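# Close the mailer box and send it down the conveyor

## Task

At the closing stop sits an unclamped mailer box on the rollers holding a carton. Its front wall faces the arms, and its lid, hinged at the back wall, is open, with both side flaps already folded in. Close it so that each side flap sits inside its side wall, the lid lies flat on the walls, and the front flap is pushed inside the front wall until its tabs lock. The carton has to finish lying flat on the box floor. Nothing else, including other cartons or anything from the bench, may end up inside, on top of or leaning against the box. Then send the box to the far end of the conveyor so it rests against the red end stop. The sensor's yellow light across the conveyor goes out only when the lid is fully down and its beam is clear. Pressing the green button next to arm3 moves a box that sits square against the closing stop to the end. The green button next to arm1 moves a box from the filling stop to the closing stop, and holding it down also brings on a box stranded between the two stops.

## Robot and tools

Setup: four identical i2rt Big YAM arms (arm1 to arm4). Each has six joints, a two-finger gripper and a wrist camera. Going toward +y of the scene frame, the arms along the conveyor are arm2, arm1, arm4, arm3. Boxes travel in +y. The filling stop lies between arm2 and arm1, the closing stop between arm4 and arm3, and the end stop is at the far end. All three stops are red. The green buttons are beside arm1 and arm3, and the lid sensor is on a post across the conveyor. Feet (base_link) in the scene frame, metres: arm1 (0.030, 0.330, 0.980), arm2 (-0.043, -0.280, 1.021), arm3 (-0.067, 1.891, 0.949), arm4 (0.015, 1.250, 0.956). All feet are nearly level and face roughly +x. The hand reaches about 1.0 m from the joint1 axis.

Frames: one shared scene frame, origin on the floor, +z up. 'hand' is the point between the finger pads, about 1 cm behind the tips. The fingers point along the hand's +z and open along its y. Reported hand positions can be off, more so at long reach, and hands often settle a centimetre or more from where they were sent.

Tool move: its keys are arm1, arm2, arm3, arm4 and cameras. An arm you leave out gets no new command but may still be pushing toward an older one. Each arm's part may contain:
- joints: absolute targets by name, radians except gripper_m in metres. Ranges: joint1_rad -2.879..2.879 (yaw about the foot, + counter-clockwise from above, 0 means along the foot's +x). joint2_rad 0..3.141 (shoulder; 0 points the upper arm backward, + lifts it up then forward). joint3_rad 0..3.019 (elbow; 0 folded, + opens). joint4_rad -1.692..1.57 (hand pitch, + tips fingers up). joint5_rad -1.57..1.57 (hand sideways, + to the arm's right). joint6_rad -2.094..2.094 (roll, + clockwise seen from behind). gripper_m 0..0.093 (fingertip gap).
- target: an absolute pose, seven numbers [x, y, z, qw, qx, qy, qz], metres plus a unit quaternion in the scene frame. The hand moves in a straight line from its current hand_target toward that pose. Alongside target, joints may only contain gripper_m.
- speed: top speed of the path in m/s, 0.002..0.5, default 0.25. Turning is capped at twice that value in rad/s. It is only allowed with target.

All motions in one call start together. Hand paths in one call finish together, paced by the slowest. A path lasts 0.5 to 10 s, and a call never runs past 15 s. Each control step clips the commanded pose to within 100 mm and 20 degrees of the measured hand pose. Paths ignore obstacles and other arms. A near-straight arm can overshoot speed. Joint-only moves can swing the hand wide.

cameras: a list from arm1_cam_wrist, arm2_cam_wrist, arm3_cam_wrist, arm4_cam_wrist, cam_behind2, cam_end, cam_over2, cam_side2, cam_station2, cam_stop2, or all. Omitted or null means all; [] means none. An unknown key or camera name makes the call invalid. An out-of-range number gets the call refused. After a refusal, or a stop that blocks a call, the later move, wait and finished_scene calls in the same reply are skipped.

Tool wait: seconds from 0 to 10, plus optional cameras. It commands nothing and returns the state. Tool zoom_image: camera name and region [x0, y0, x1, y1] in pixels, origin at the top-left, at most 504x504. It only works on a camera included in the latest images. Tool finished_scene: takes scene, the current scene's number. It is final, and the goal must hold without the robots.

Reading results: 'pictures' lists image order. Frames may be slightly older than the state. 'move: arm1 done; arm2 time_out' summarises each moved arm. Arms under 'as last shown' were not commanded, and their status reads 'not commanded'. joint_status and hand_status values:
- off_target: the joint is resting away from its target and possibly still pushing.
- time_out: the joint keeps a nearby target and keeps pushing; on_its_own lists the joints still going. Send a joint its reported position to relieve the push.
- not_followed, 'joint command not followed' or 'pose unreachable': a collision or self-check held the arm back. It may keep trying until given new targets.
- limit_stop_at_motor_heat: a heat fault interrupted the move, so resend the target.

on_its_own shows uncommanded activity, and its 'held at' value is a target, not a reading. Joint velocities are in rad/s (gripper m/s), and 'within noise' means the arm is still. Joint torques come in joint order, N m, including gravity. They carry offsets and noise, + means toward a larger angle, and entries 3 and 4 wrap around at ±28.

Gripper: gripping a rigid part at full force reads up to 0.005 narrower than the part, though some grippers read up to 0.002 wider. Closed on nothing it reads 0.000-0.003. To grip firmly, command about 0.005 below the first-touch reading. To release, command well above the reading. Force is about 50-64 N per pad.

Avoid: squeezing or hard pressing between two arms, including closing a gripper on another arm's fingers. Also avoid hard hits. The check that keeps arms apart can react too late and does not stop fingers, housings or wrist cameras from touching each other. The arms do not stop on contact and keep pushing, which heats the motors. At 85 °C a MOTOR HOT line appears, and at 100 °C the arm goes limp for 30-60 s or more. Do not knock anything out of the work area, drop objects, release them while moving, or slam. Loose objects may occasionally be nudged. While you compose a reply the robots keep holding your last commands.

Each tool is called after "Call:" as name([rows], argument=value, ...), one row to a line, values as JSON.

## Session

Scene 1 solved. Now scene 2, the same task.

Call:
move()

Scene clock: 0.00 s.
Joint torques (N m): no reading
Heat: arm1: hottest joint2_rad 31 °C; arm2: hottest joint3_rad 31 °C; arm3: hottest joint3_rad 34 °C; arm4: hottest joint3_rad 32 °C.
Joint velocities: within noise
arm1.joint_positions: joint1_rad=+0.132 joint2_rad=+0.622 joint3_rad=+1.316 joint4_rad=-1.332 joint5_rad=-0.137 joint6_rad=-0.103 gripper_m=+0.09396
arm1.joint_status: not commanded
arm1.hand: x=+0.2589 y=+0.3986 z=+1.4874 quat_wxyz=(-0.449, +0.170, -0.873, -0.091) (m; scene frame)
arm1.hand_target: x=+0.2573 y=+0.3981 z=+1.5005 quat_wxyz=(-0.462, +0.170, -0.866, -0.092) (m; scene frame)
arm1.hand_status: not commanded
arm2.joint_positions: joint1_rad=-0.114 joint2_rad=+0.604 joint3_rad=+1.372 joint4_rad=-1.337 joint5_rad=-0.127 joint6_rad=-0.314 gripper_m=+0.09396
arm2.joint_status: not commanded
arm2.hand: x=+0.1893 y=-0.3187 z=+1.5541 quat_wxyz=(-0.473, +0.062, -0.876, +0.072) (m; scene frame)
arm2.hand_target: x=+0.1870 y=-0.3182 z=+1.5641 quat_wxyz=(-0.483, +0.063, -0.870, +0.075) (m; scene frame)
arm2.hand_status: not commanded
arm3.joint_positions: joint1_rad=+0.059 joint2_rad=+0.501 joint3_rad=+1.434 joint4_rad=-1.293 joint5_rad=-0.098 joint6_rad=+0.437 gripper_m=+0.09396
arm3.joint_status: not commanded
arm3.hand: x=+0.1130 y=+1.9072 z=+1.5411 quat_wxyz=(-0.549, -0.158, -0.807, -0.154) (m; scene frame)
arm3.hand_target: x=+0.1088 y=+1.9073 z=+1.5507 quat_wxyz=(-0.558, -0.156, -0.800, -0.155) (m; scene frame)
arm3.hand_status: not commanded
arm4.joint_positions: joint1_rad=+0.128 joint2_rad=+0.531 joint3_rad=+1.333 joint4_rad=-1.293 joint5_rad=-0.004 joint6_rad=-0.048 gripper_m=+0.09396
arm4.joint_status: not commanded
arm4.hand: x=+0.2141 y=+1.3074 z=+1.4975 quat_wxyz=(-0.514, +0.141, -0.844, -0.062) (m; scene frame)
arm4.hand_target: x=+0.2112 y=+1.3066 z=+1.5101 quat_wxyz=(-0.527, +0.139, -0.836, -0.063) (m; scene frame)
arm4.hand_status: not commanded
pictures: arm1_cam_wrist, arm2_cam_wrist, arm3_cam_wrist, arm4_cam_wrist, cam_behind2, cam_end, cam_over2, cam_side2, cam_station2, cam_stop2
Images, in order (width x height): arm1_cam_wrist 672x504, arm2_cam_wrist 672x504, arm3_cam_wrist 672x504, arm4_cam_wrist 672x504, cam_behind2 896x504, cam_end 896x504, cam_over2 896x504, cam_side2 896x504, cam_station2 896x504, cam_stop2 896x504.

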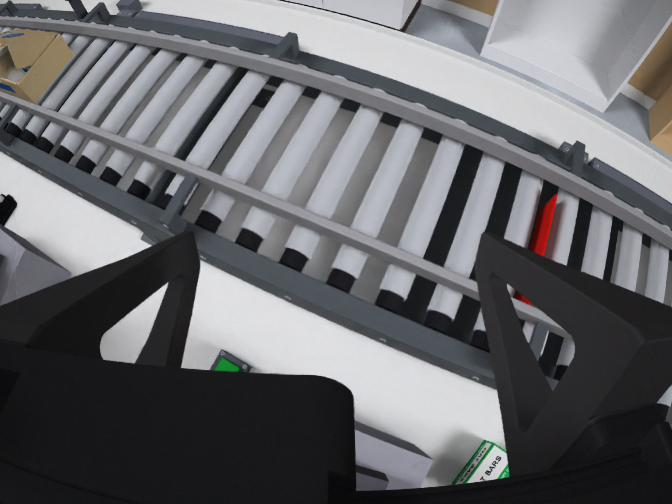

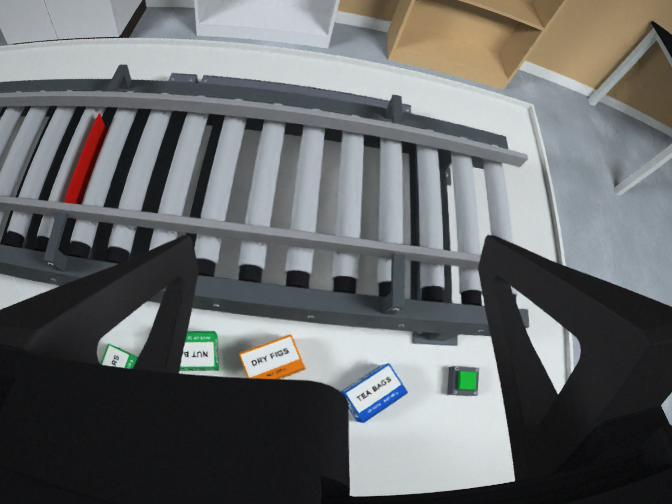

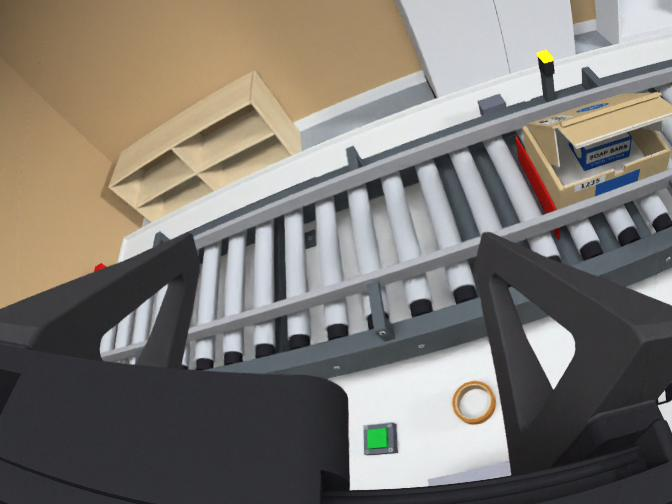

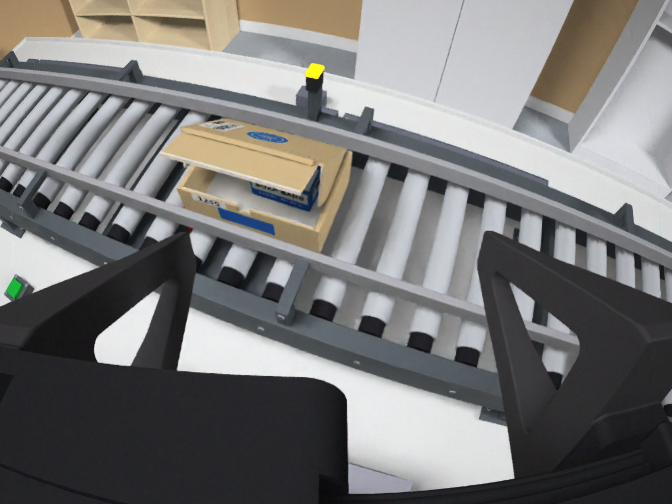

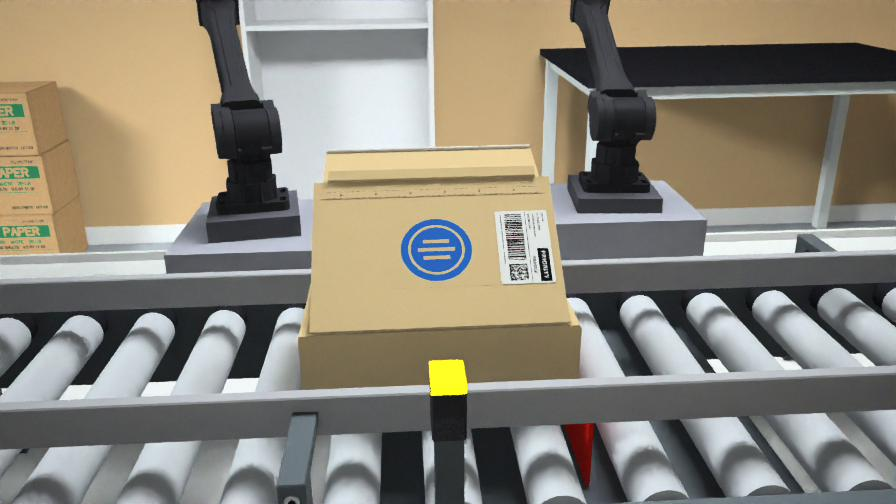

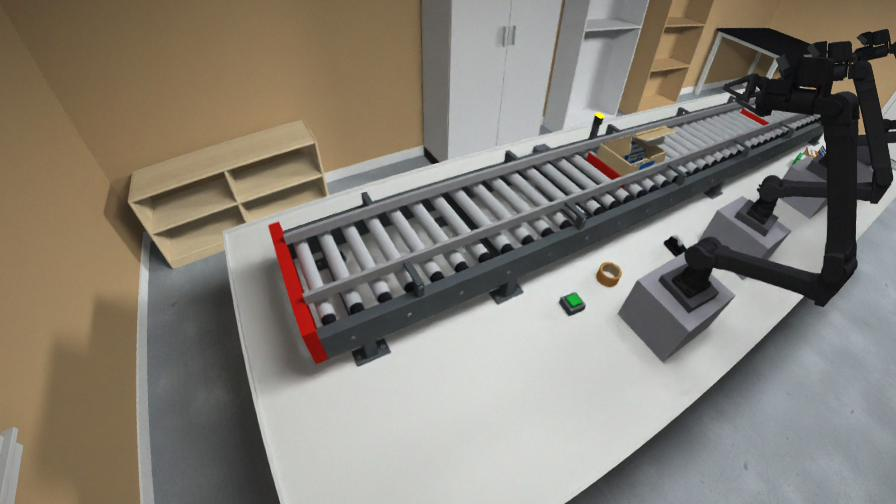

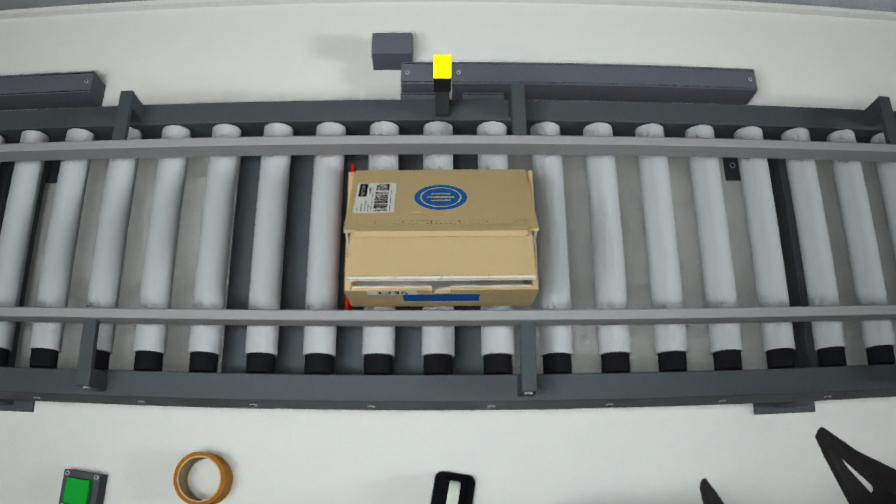

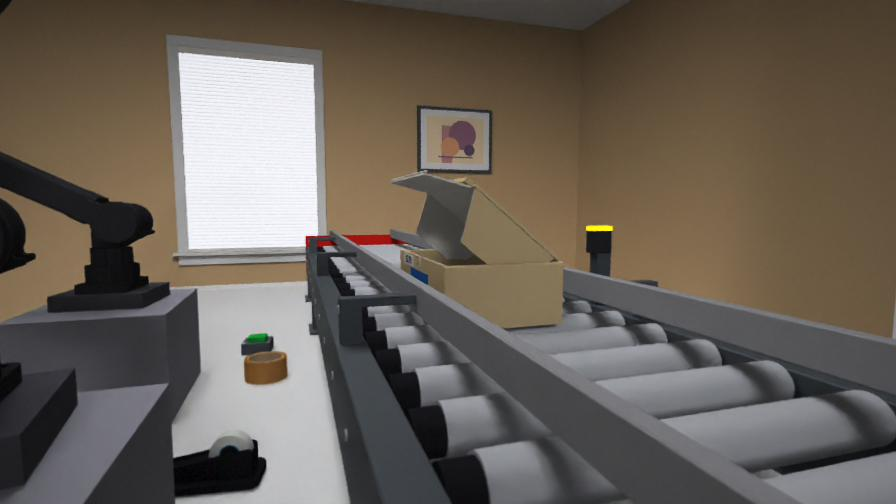

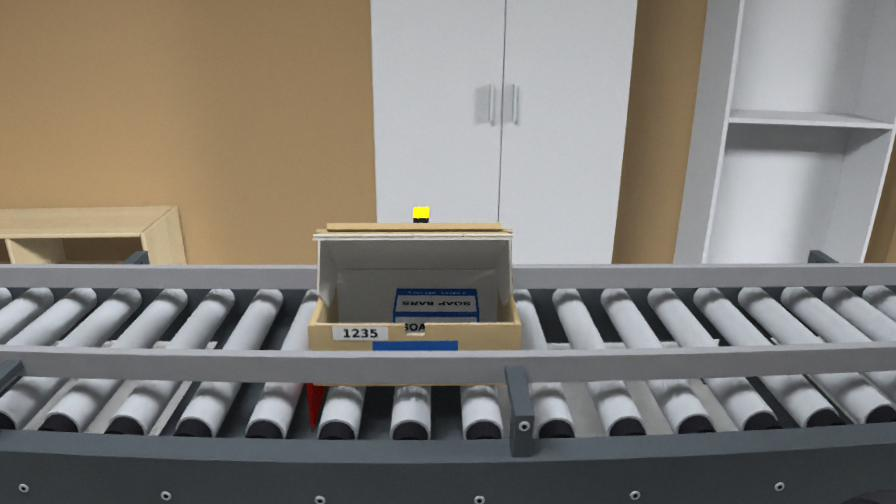

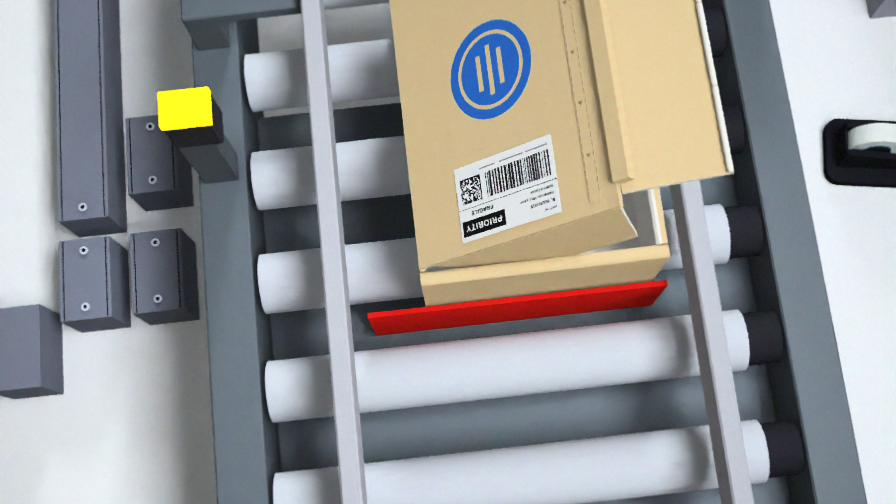

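Call:
zoom_image(camera="cam_side2", region=[370, 150, 622, 340])

Call:
zoom_image(camera="cam_station2", region=[290, 205, 542, 395])

Call:
zoom_image(camera="cam_over2", region=[320, 140, 572, 330])

Scaled by 2.000 from the camera's 896x504 image, which has a finer 1280x720 frame.

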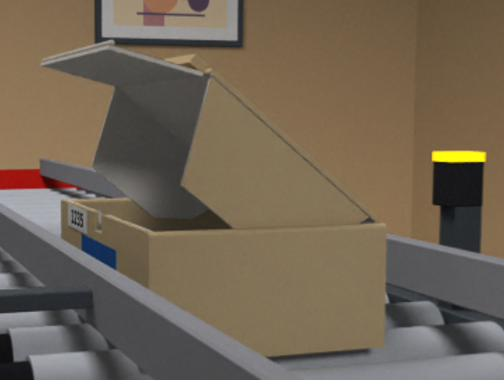

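Scaled by 2.000 from the camera's 896x504 image, which has a finer 1280x720 frame.

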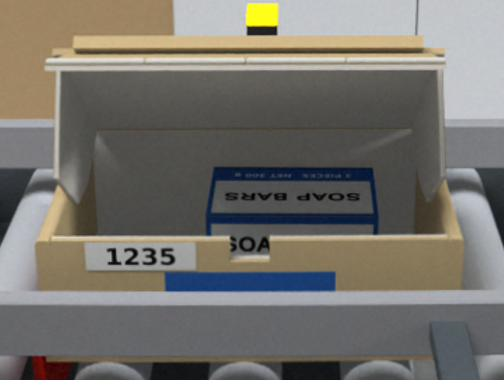

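Scaled by 2.000 from the camera's 896x504 image, which has a finer 1280x720 frame.

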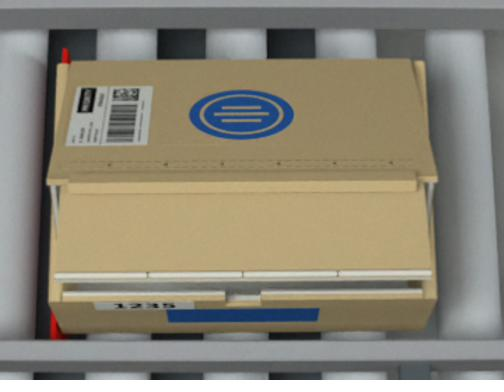

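Call:
move(arm3={"target": [0.475, 1.525, 1.20, 0.2588, 0, 0.9659, 0], "speed": 0.4, "joints": {"gripper_m": 0.093}}, arm4={"target": [0.42, 1.30, 1.26, 0.067, 0.25, 0.933, 0.25], "speed": 0.4, "joints": {"gripper_m": 0.0}}, cameras=["cam_side2", "cam_over2", "cam_station2"])

Scene clock: 69.17 s.
Joint torques (N m): arm1=[0.5 1.85 9.48 1.66 -0.06 0.07] | arm2=[-0.26 1.85 9.06 2.15 -0.25 -0.04] | arm3=[0.32 -13.8 12.59 1.26 -0.14 -0.08] | arm4=[-1.55 -8 13.49 0.06 -0.49 0.18]
Heat: arm1: hottest joint3_rad 35 °C; arm2: hottest joint3_rad 37 °C; arm3: hottest joint3_rad 42 °C; arm4: hottest joint3_rad 38 °C.
move: arm3 off_target; arm4 off_target
Joint velocities: within noise
arm1, arm2: as last shown
arm3.joint_positions: joint1_rad=-0.610 joint2_rad=+1.783 joint3_rad=+1.698 joint4_rad=-1.092 joint5_rad=-0.329 joint6_rad=-0.599 gripper_m=+0.09308
arm3.joint_status: all done
arm3.hand: x=+0.4614 y=+1.5271 z=+1.1864 quat_wxyz=(-0.251, -0.011, -0.968, -0.009) (m; scene frame)
arm3.hand_target: x=+0.4744 y=+1.5256 z=+1.2001 quat_wxyz=(-0.259, +0.000, -0.966, +0.000) (m; scene frame)
arm3.hand_status: off_target (0.019 m and 1.9 deg from the pose sent, 0.627 m and 45.8 deg at the start)
arm4.joint_positions: joint1_rad=-0.203 joint2_rad=+1.256 joint3_rad=+1.234 joint4_rad=-1.348 joint5_rad=-0.459 joint6_rad=+0.512 gripper_m=+0.00039
arm4.joint_status: all done
arm4.hand: x=+0.4128 y=+1.3047 z=+1.2394 quat_wxyz=(-0.047, -0.246, -0.937, -0.245) (m; scene frame)
arm4.hand_target: x=+0.4193 y=+1.3001 z=+1.2599 quat_wxyz=(-0.067, -0.250, -0.933, -0.250) (m; scene frame)
arm4.hand_status: off_target (0.022 m and 2.4 deg from the pose sent, 0.314 m and 73.4 deg at the start)
pictures: cam_over2, cam_side2, cam_station2
Images, in order (width x height): cam_over2 896x504, cam_side2 896x504, cam_station2 896x504.

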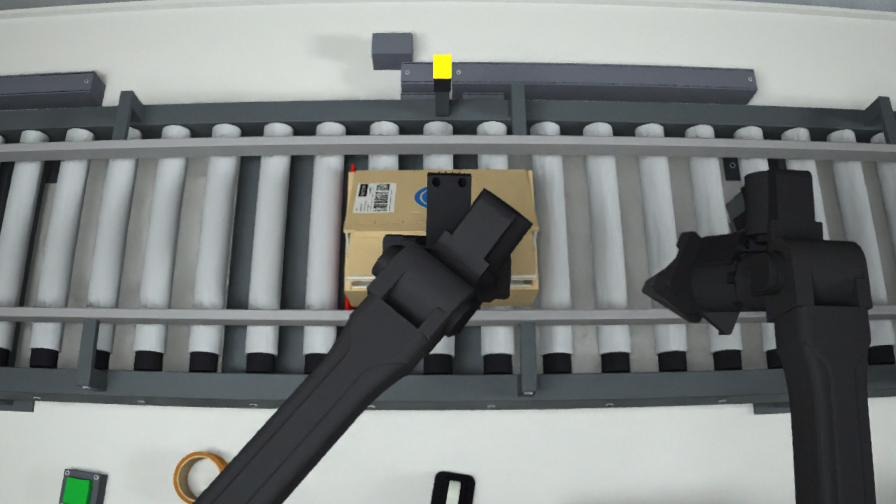

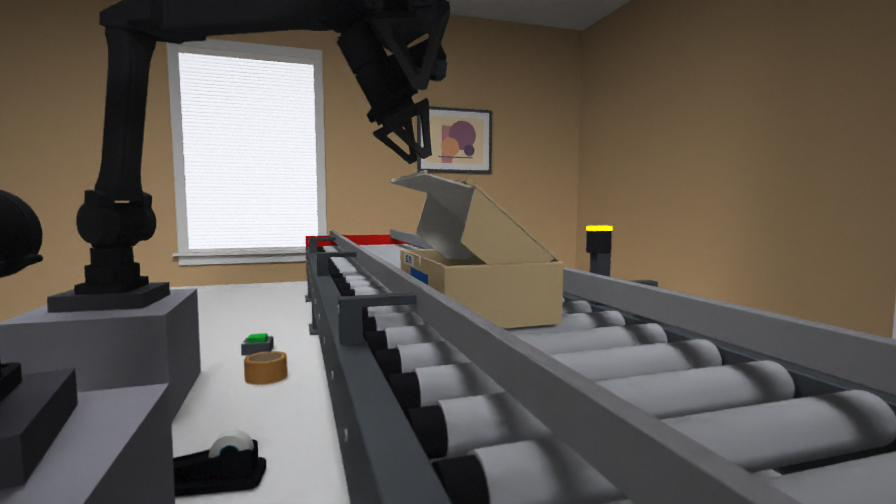

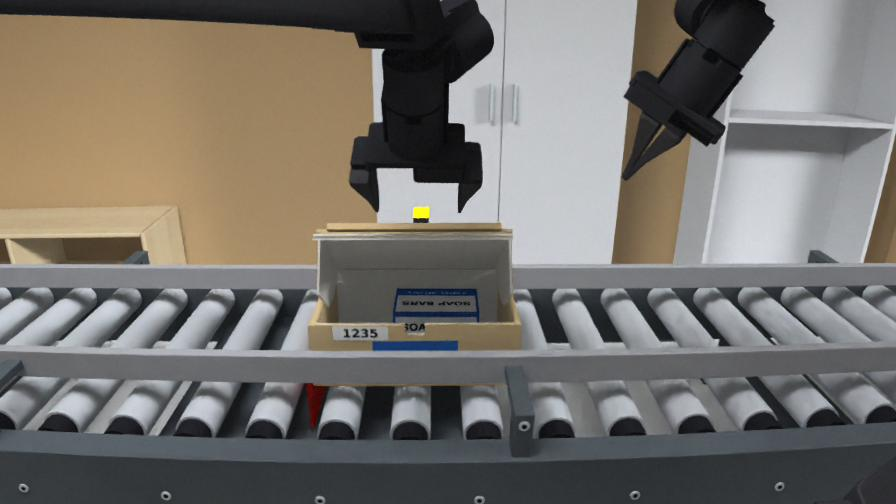

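Call:
move(arm3={"target": [0.475, 1.525, 1.13, 0.2588, 0, 0.9659, 0], "speed": 0.15}, arm4={"target": [0.50, 1.35, 1.24, 0.067, 0.25, 0.933, 0.25], "speed": 0.25}, cameras=["cam_side2"])

Call:
move(arm3={"target": [0.475, 1.525, 1.09, 0.2588, 0, 0.9659, 0], "speed": 0.12}, cameras=["cam_side2", "cam_station2", "cam_over2"])

Call:
zoom_image(camera="cam_side2", region=[340, 100, 622, 340])

Scene clock: 79.67 s.
Joint torques (N m): arm1=[0.44 1.79 9.44 1.58 -0.05 0.07] | arm2=[-0.26 1.85 9.03 2.15 -0.25 -0.04] | arm3=[0.56 -13.45 9.09 2.39 -0.12 -0.07] | arm4=[0.03 -9.88 15.12 0.73 -0.27 0.2]
Heat: arm1: hottest joint3_rad 35 °C; arm2: hottest joint3_rad 38 °C; arm3: hottest joint3_rad 45 °C; arm4: hottest joint3_rad 38 °C.
move: arm3 off_target; arm4 off_target
Joint velocities: within noise
arm1, arm2: as last shown
arm3.joint_positions: joint1_rad=-0.610 joint2_rad=+1.802 joint3_rad=+1.597 joint4_rad=-0.943 joint5_rad=-0.329 joint6_rad=-0.601 gripper_m=+0.09308
arm3.joint_status: not commanded
arm3.hand: x=+0.4662 y=+1.5228 z=+1.1407 quat_wxyz=(-0.261, -0.008, -0.965, +0.000) (m; scene frame)
arm3.hand_target: x=+0.4747 y=+1.5253 z=+1.1299 quat_wxyz=(-0.259, +0.000, -0.966, +0.000) (m; scene frame)
arm3.hand_status: off_target (0.014 m and 1.0 deg from the pose sent, 0.058 m and 1.9 deg at the start)
arm4.joint_positions: joint1_rad=-0.101 joint2_rad=+1.441 joint3_rad=+1.346 joint4_rad=-1.242 joint5_rad=-0.431 joint6_rad=+0.643 gripper_m=+0.00039
arm4.joint_status: not commanded
arm4.hand: x=+0.4823 y=+1.3451 z=+1.2150 quat_wxyz=(-0.039, -0.258, -0.935, -0.241) (m; scene frame)
arm4.hand_target: x=+0.4983 y=+1.3498 z=+1.2401 quat_wxyz=(-0.067, -0.250, -0.933, -0.250) (m; scene frame)
arm4.hand_status: off_target (0.031 m and 3.5 deg from the pose sent, 0.098 m and 2.4 deg at the start)
pictures: cam_side2
Images, in order (width x height): cam_side2 896x504.

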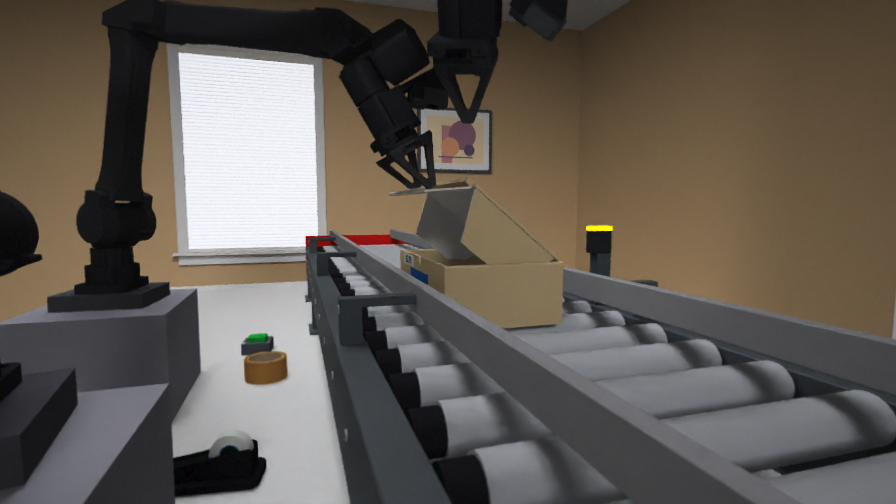

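Scene clock: 80.77 s.
Joint torques (N m): arm1=[0.32 1.79 9.44 1.62 -0.04 0.06] | arm2=[-0.21 1.85 9.05 2.15 -0.25 -0.04] | arm3=[0.67 -13.22 8.79 2.44 -0.12 -0.06] | arm4=[-0.03 -9.82 15.13 0.72 -0.27 0.19]
Heat: arm1: hottest joint3_rad 35 °C; arm2: hottest joint3_rad 38 °C; arm3: hottest joint3_rad 45 °C; arm4: hottest joint3_rad 38 °C.
move: arm3 off_target
Joint velocities: within noise
arm1, arm2, arm4: as last shown
arm3.joint_positions: joint1_rad=-0.610 joint2_rad=+1.823 joint3_rad=+1.531 joint4_rad=-0.849 joint5_rad=-0.329 joint6_rad=-0.601 gripper_m=+0.09308
arm3.joint_status: not commanded
arm3.hand: x=+0.4667 y=+1.5221 z=+1.1060 quat_wxyz=(-0.264, -0.008, -0.964, +0.002) (m; scene frame)
arm3.hand_target: x=+0.4745 y=+1.5254 z=+1.0901 quat_wxyz=(-0.259, +0.000, -0.966, +0.000) (m; scene frame)
arm3.hand_status: off_target (0.018 m and 1.1 deg from the pose sent, 0.052 m and 1.0 deg at the start)
pictures: cam_over2, cam_side2, cam_station2
Images, in order (width x height): cam_over2 896x504, cam_side2 896x504, cam_station2 896x504.

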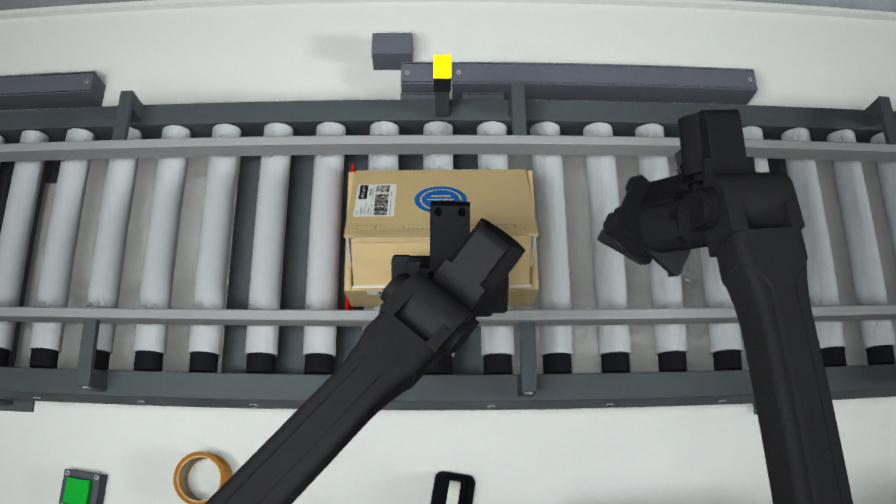

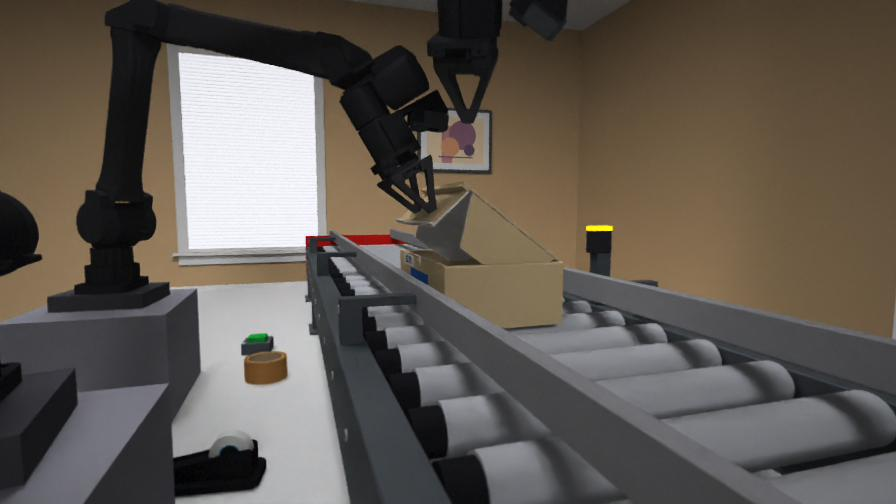

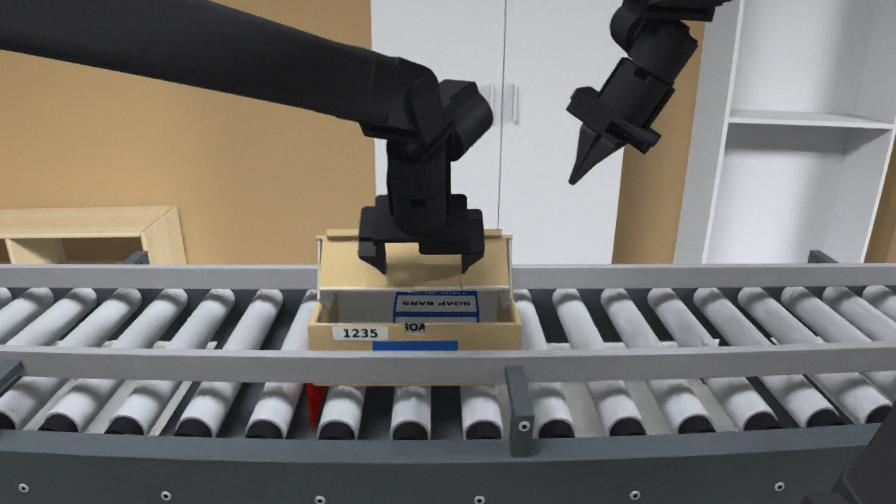

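Scaled by 1.787 from the camera's 896x504 image, which has a finer 1280x720 frame.

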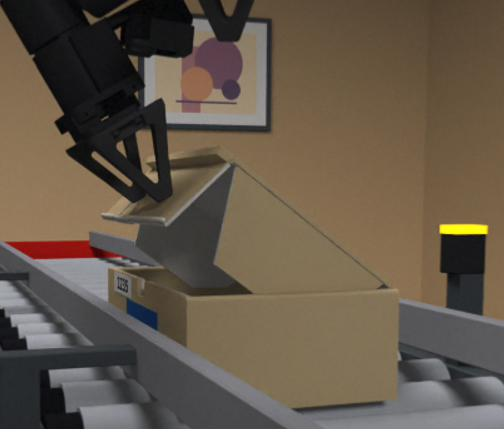

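Call:
move(arm3={"target": [0.50, 1.525, 1.06, 0.2588, 0, 0.9659, 0], "speed": 0.12}, cameras=["cam_side2"])

Call:
move(arm3={"target": [0.517, 1.525, 1.06, 0.2588, 0, 0.9659, 0], "speed": 0.1}, arm4={"target": [0.515, 1.415, 1.20, 0.067, 0.25, 0.933, 0.25], "speed": 0.2}, cameras=["cam_side2", "cam_station2", "cam_over2"])

Call:
zoom_image(camera="cam_side2", region=[340, 100, 622, 340])

Scene clock: 88.00 s.
Joint torques (N m): arm1=[0.15 1.67 9.44 1.58 -0.04 0.08] | arm2=[-0.21 1.85 9.05 2.15 -0.25 -0.04] | arm3=[0.67 -14.21 10.54 2.43 -0.16 0.09] | arm4=[-0.03 -9.88 15.13 0.73 -0.27 0.19]
Heat: arm1: hottest joint3_rad 35 °C; arm2: hottest joint3_rad 38 °C; arm3: hottest joint3_rad 45 °C; arm4: hottest joint3_rad 39 °C.
move: arm3 off_target
Joint velocities: within noise
arm1, arm2, arm4: as last shown
arm3.joint_positions: joint1_rad=-0.585 joint2_rad=+1.901 joint3_rad=+1.531 joint4_rad=-0.793 joint5_rad=-0.317 joint6_rad=-0.589 gripper_m=+0.09308
arm3.joint_status: not commanded
arm3.hand: x=+0.4844 y=+1.5259 z=+1.0612 quat_wxyz=(-0.252, -0.004, -0.968, -0.005) (m; scene frame)
arm3.hand_target: x=+0.4995 y=+1.5254 z=+1.0600 quat_wxyz=(-0.259, +0.000, -0.966, +0.000) (m; scene frame)
arm3.hand_status: off_target (0.016 m and 1.1 deg from the pose sent, 0.057 m and 1.1 deg at the start)
pictures: cam_side2
Images, in order (width x height): cam_side2 896x504.

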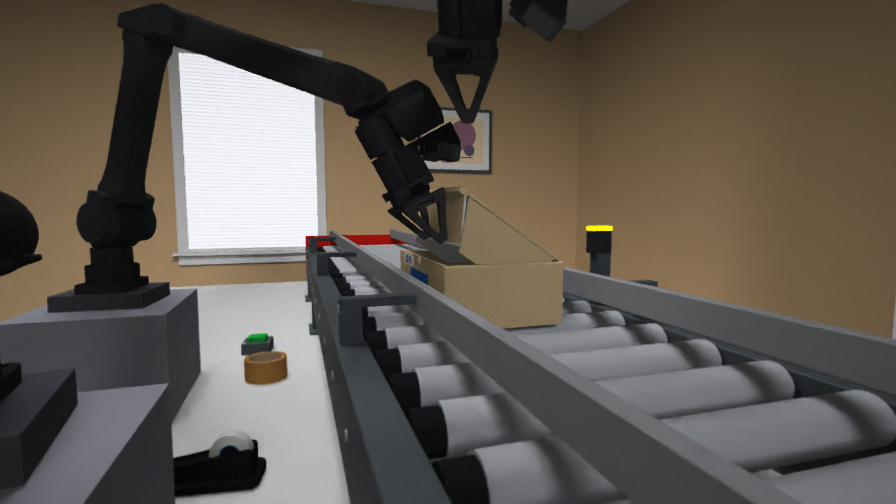

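Scene clock: 89.30 s.
Joint torques (N m): arm1=[0.26 1.73 9.46 1.59 -0.05 0.09] | arm2=[-0.32 1.85 9.02 2.15 -0.25 -0.05] | arm3=[1.08 -13.45 12.18 1.85 -0.11 0.09] | arm4=[-0.38 -10.87 11.48 0.96 -0.22 0.19]
Heat: arm1: hottest joint3_rad 35 °C; arm2: hottest joint3_rad 38 °C; arm3: hottest joint3_rad 45 °C; arm4: hottest joint3_rad 39 °C.
move: arm3 off_target; arm4 off_target
Joint velocities: within noise
arm1, arm2: as last shown
arm3.joint_positions: joint1_rad=-0.571 joint2_rad=+1.920 joint3_rad=+1.556 joint4_rad=-0.793 joint5_rad=-0.311 joint6_rad=-0.572 gripper_m=+0.09308
arm3.joint_status: not commanded
arm3.hand: x=+0.4959 y=+1.5275 z=+1.0601 quat_wxyz=(-0.253, -0.006, -0.967, -0.004) (m; scene frame)
arm3.hand_target: x=+0.5161 y=+1.5259 z=+1.0602 quat_wxyz=(-0.259, +0.000, -0.966, +0.000) (m; scene frame)
arm3.hand_status: off_target (0.021 m and 1.1 deg from the pose sent, 0.033 m and 1.1 deg at the start)
arm4.joint_positions: joint1_rad=+0.041 joint2_rad=+1.504 joint3_rad=+1.346 joint4_rad=-1.085 joint5_rad=-0.387 joint6_rad=+0.783 gripper_m=+0.00039
arm4.joint_status: not commanded
arm4.hand: x=+0.5078 y=+1.4117 z=+1.1925 quat_wxyz=(-0.056, -0.251, -0.935, -0.245) (m; scene frame)
arm4.hand_target: x=+0.5148 y=+1.4149 z=+1.2001 quat_wxyz=(-0.067, -0.250, -0.933, -0.250) (m; scene frame)
arm4.hand_status: off_target (0.011 m and 1.4 deg from the pose sent, 0.079 m and 3.5 deg at the start)
pictures: cam_over2, cam_side2, cam_station2
Images, in order (width x height): cam_over2 896x504, cam_side2 896x504, cam_station2 896x504.

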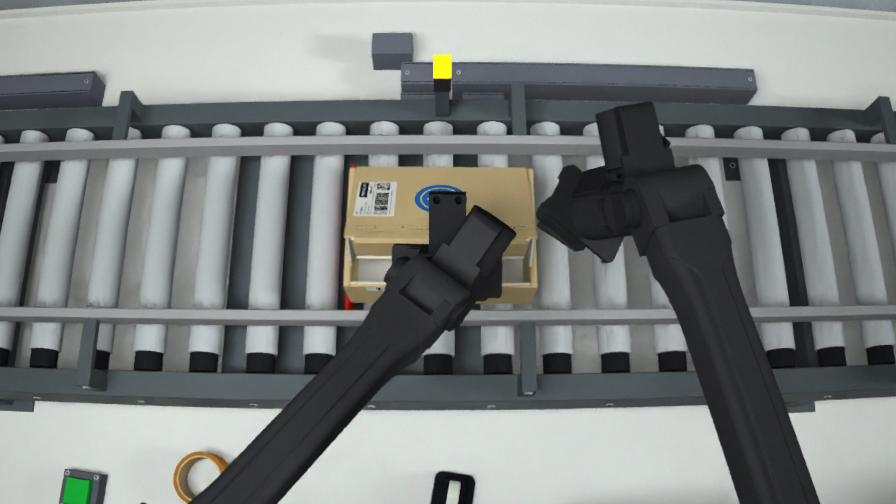

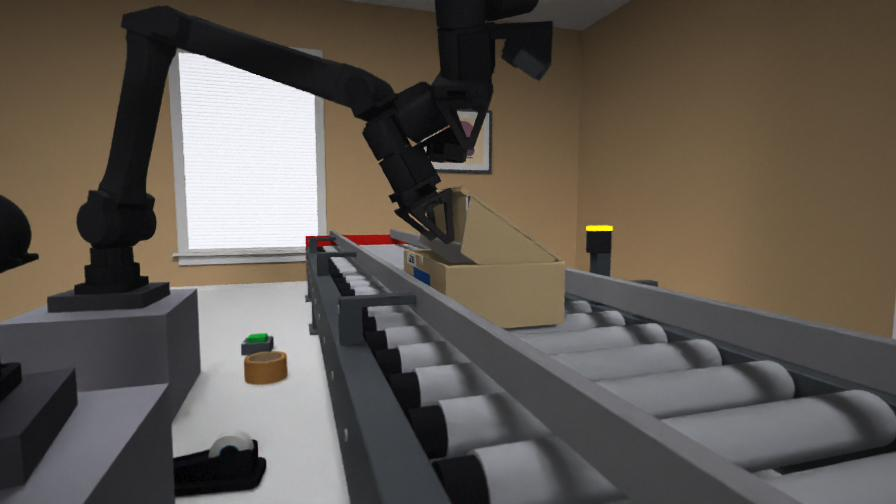

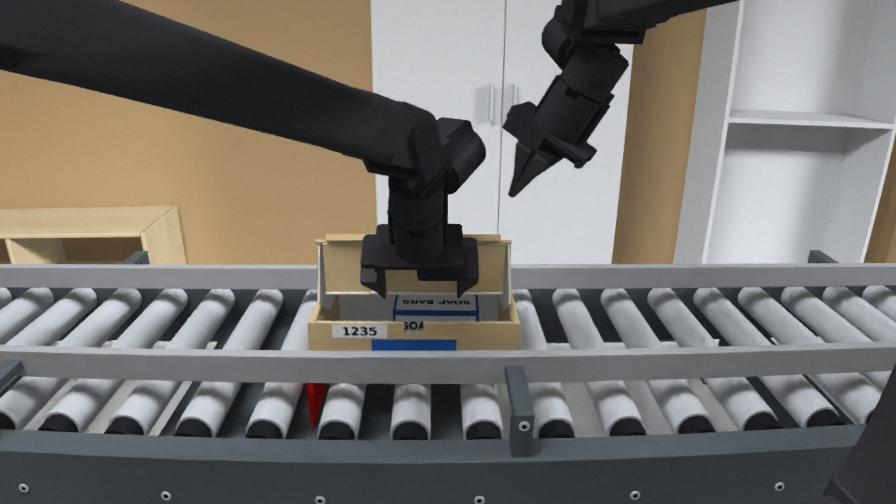

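Scaled by 1.787 from the camera's 896x504 image, which has a finer 1280x720 frame.

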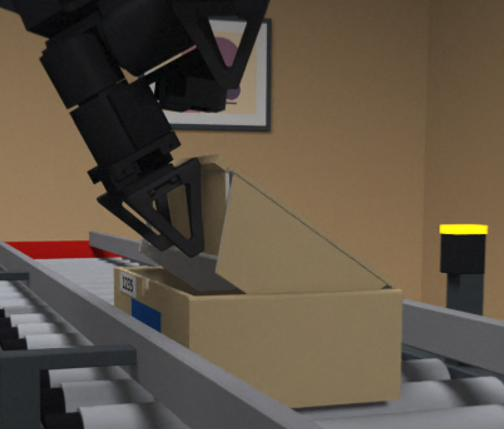

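Call:
move(arm4={"target": [0.515, 1.42, 1.105, 0.067, 0.25, 0.933, 0.25], "speed": 0.12}, cameras=["cam_side2", "cam_station2", "cam_over2", "cam_end"])

Call:
zoom_image(camera="cam_side2", region=[340, 100, 622, 340])

Call:
zoom_image(camera="cam_station2", region=[290, 180, 542, 370])

Scene clock: 113.63 s.
Joint torques (N m): arm1=[-0.03 2.02 9.47 1.57 -0.03 0.08] | arm2=[-0.26 1.85 9.05 2.15 -0.25 -0.04] | arm3=[0.91 -15.15 12.1 1.85 -0.23 0.06] | arm4=[0.26 -9.82 9.03 1.05 -0.14 0.19]
Heat: arm1: hottest joint3_rad 36 °C; arm2: hottest joint3_rad 39 °C; arm3: hottest joint3_rad 48 °C; arm4: hottest joint3_rad 39 °C.
move: arm4 off_target
Joint velocities: within noise
arm1, arm2: as last shown
arm3.joint_positions: joint1_rad=-0.571 joint2_rad=+1.934 joint3_rad=+1.556 joint4_rad=-0.793 joint5_rad=-0.309 joint6_rad=-0.571 gripper_m=+0.09308
arm3.joint_status: not commanded
arm3.hand: x=+0.4955 y=+1.5272 z=+1.0513 quat_wxyz=(-0.247, -0.008, -0.969, -0.007) (m; scene frame)
arm3.hand_target: x=+0.5161 y=+1.5257 z=+1.0601 quat_wxyz=(-0.259, +0.000, -0.966, +0.000) (m; scene frame)
arm3.hand_status: not commanded
arm4.joint_positions: joint1_rad=+0.042 joint2_rad=+1.551 joint3_rad=+1.186 joint4_rad=-0.833 joint5_rad=-0.385 joint6_rad=+0.794 gripper_m=+0.00039
arm4.joint_status: not commanded
arm4.hand: x=+0.5154 y=+1.4138 z=+1.1174 quat_wxyz=(-0.075, -0.250, -0.931, -0.254) (m; scene frame)
arm4.hand_target: x=+0.5147 y=+1.4199 z=+1.1053 quat_wxyz=(-0.067, -0.250, -0.933, -0.250) (m; scene frame)
arm4.hand_status: off_target (0.014 m and 1.0 deg from the pose sent, 0.088 m and 1.4 deg at the start)
pictures: cam_end, cam_over2, cam_side2, cam_station2
Images, in order (width x height): cam_end 896x504, cam_over2 896x504, cam_side2 896x504, cam_station2 896x504.

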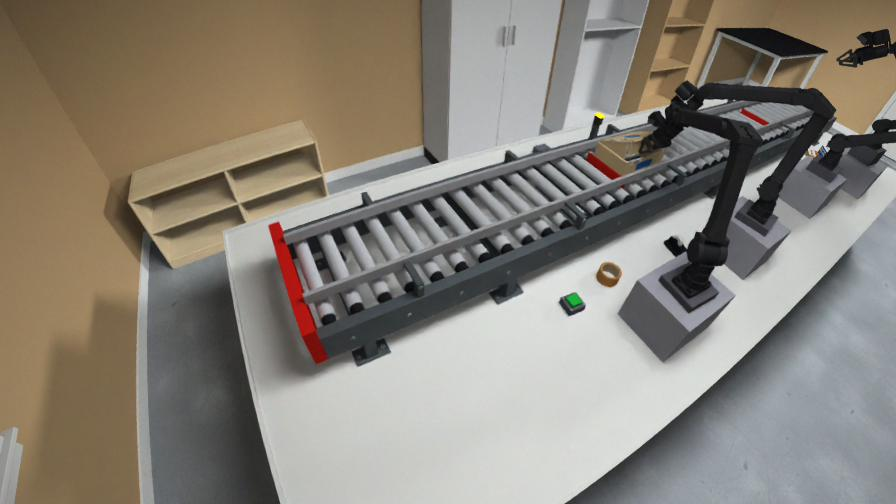

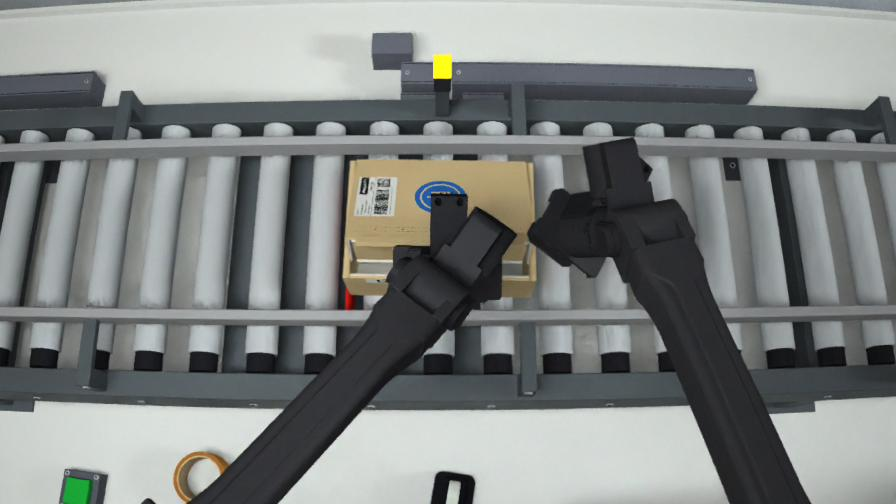

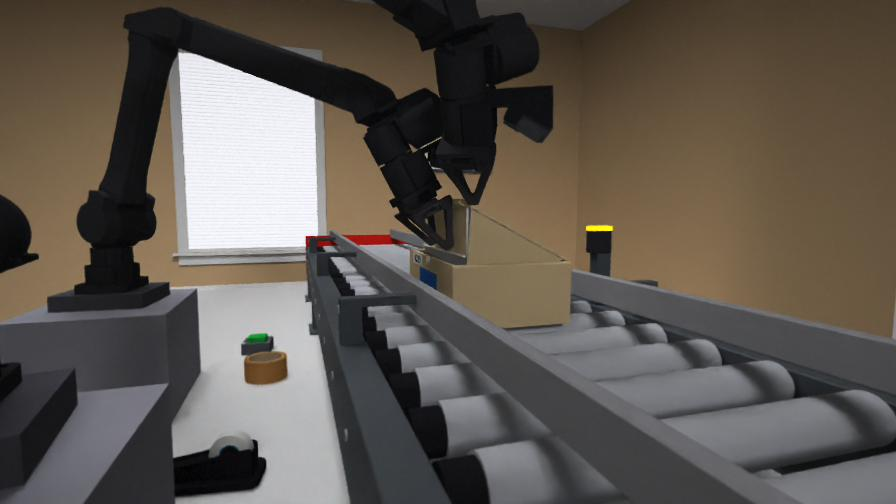

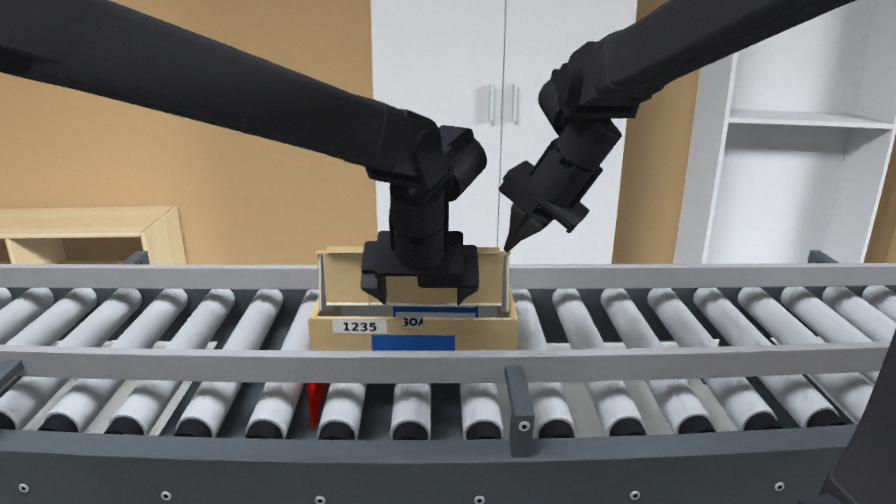

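Scaled by 1.787 from the camera's 896x504 image, which has a finer 1280x720 frame.

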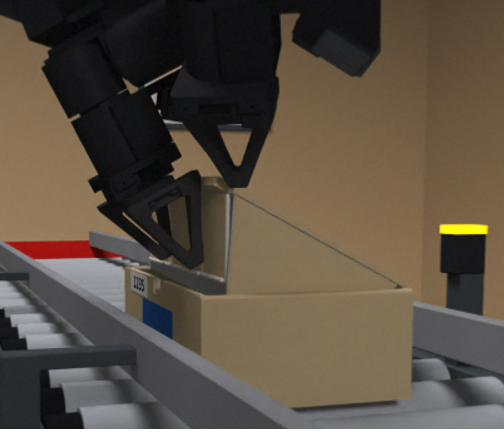

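Scaled by 2.000 from the camera's 896x504 image, which has a finer 1280x720 frame.

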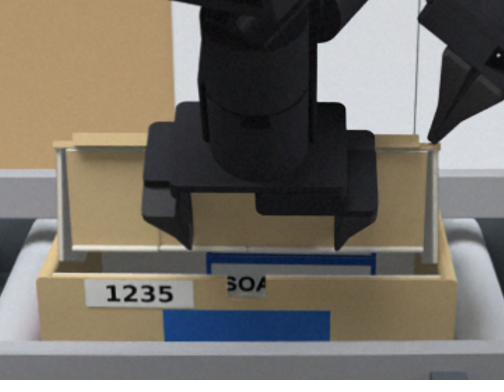

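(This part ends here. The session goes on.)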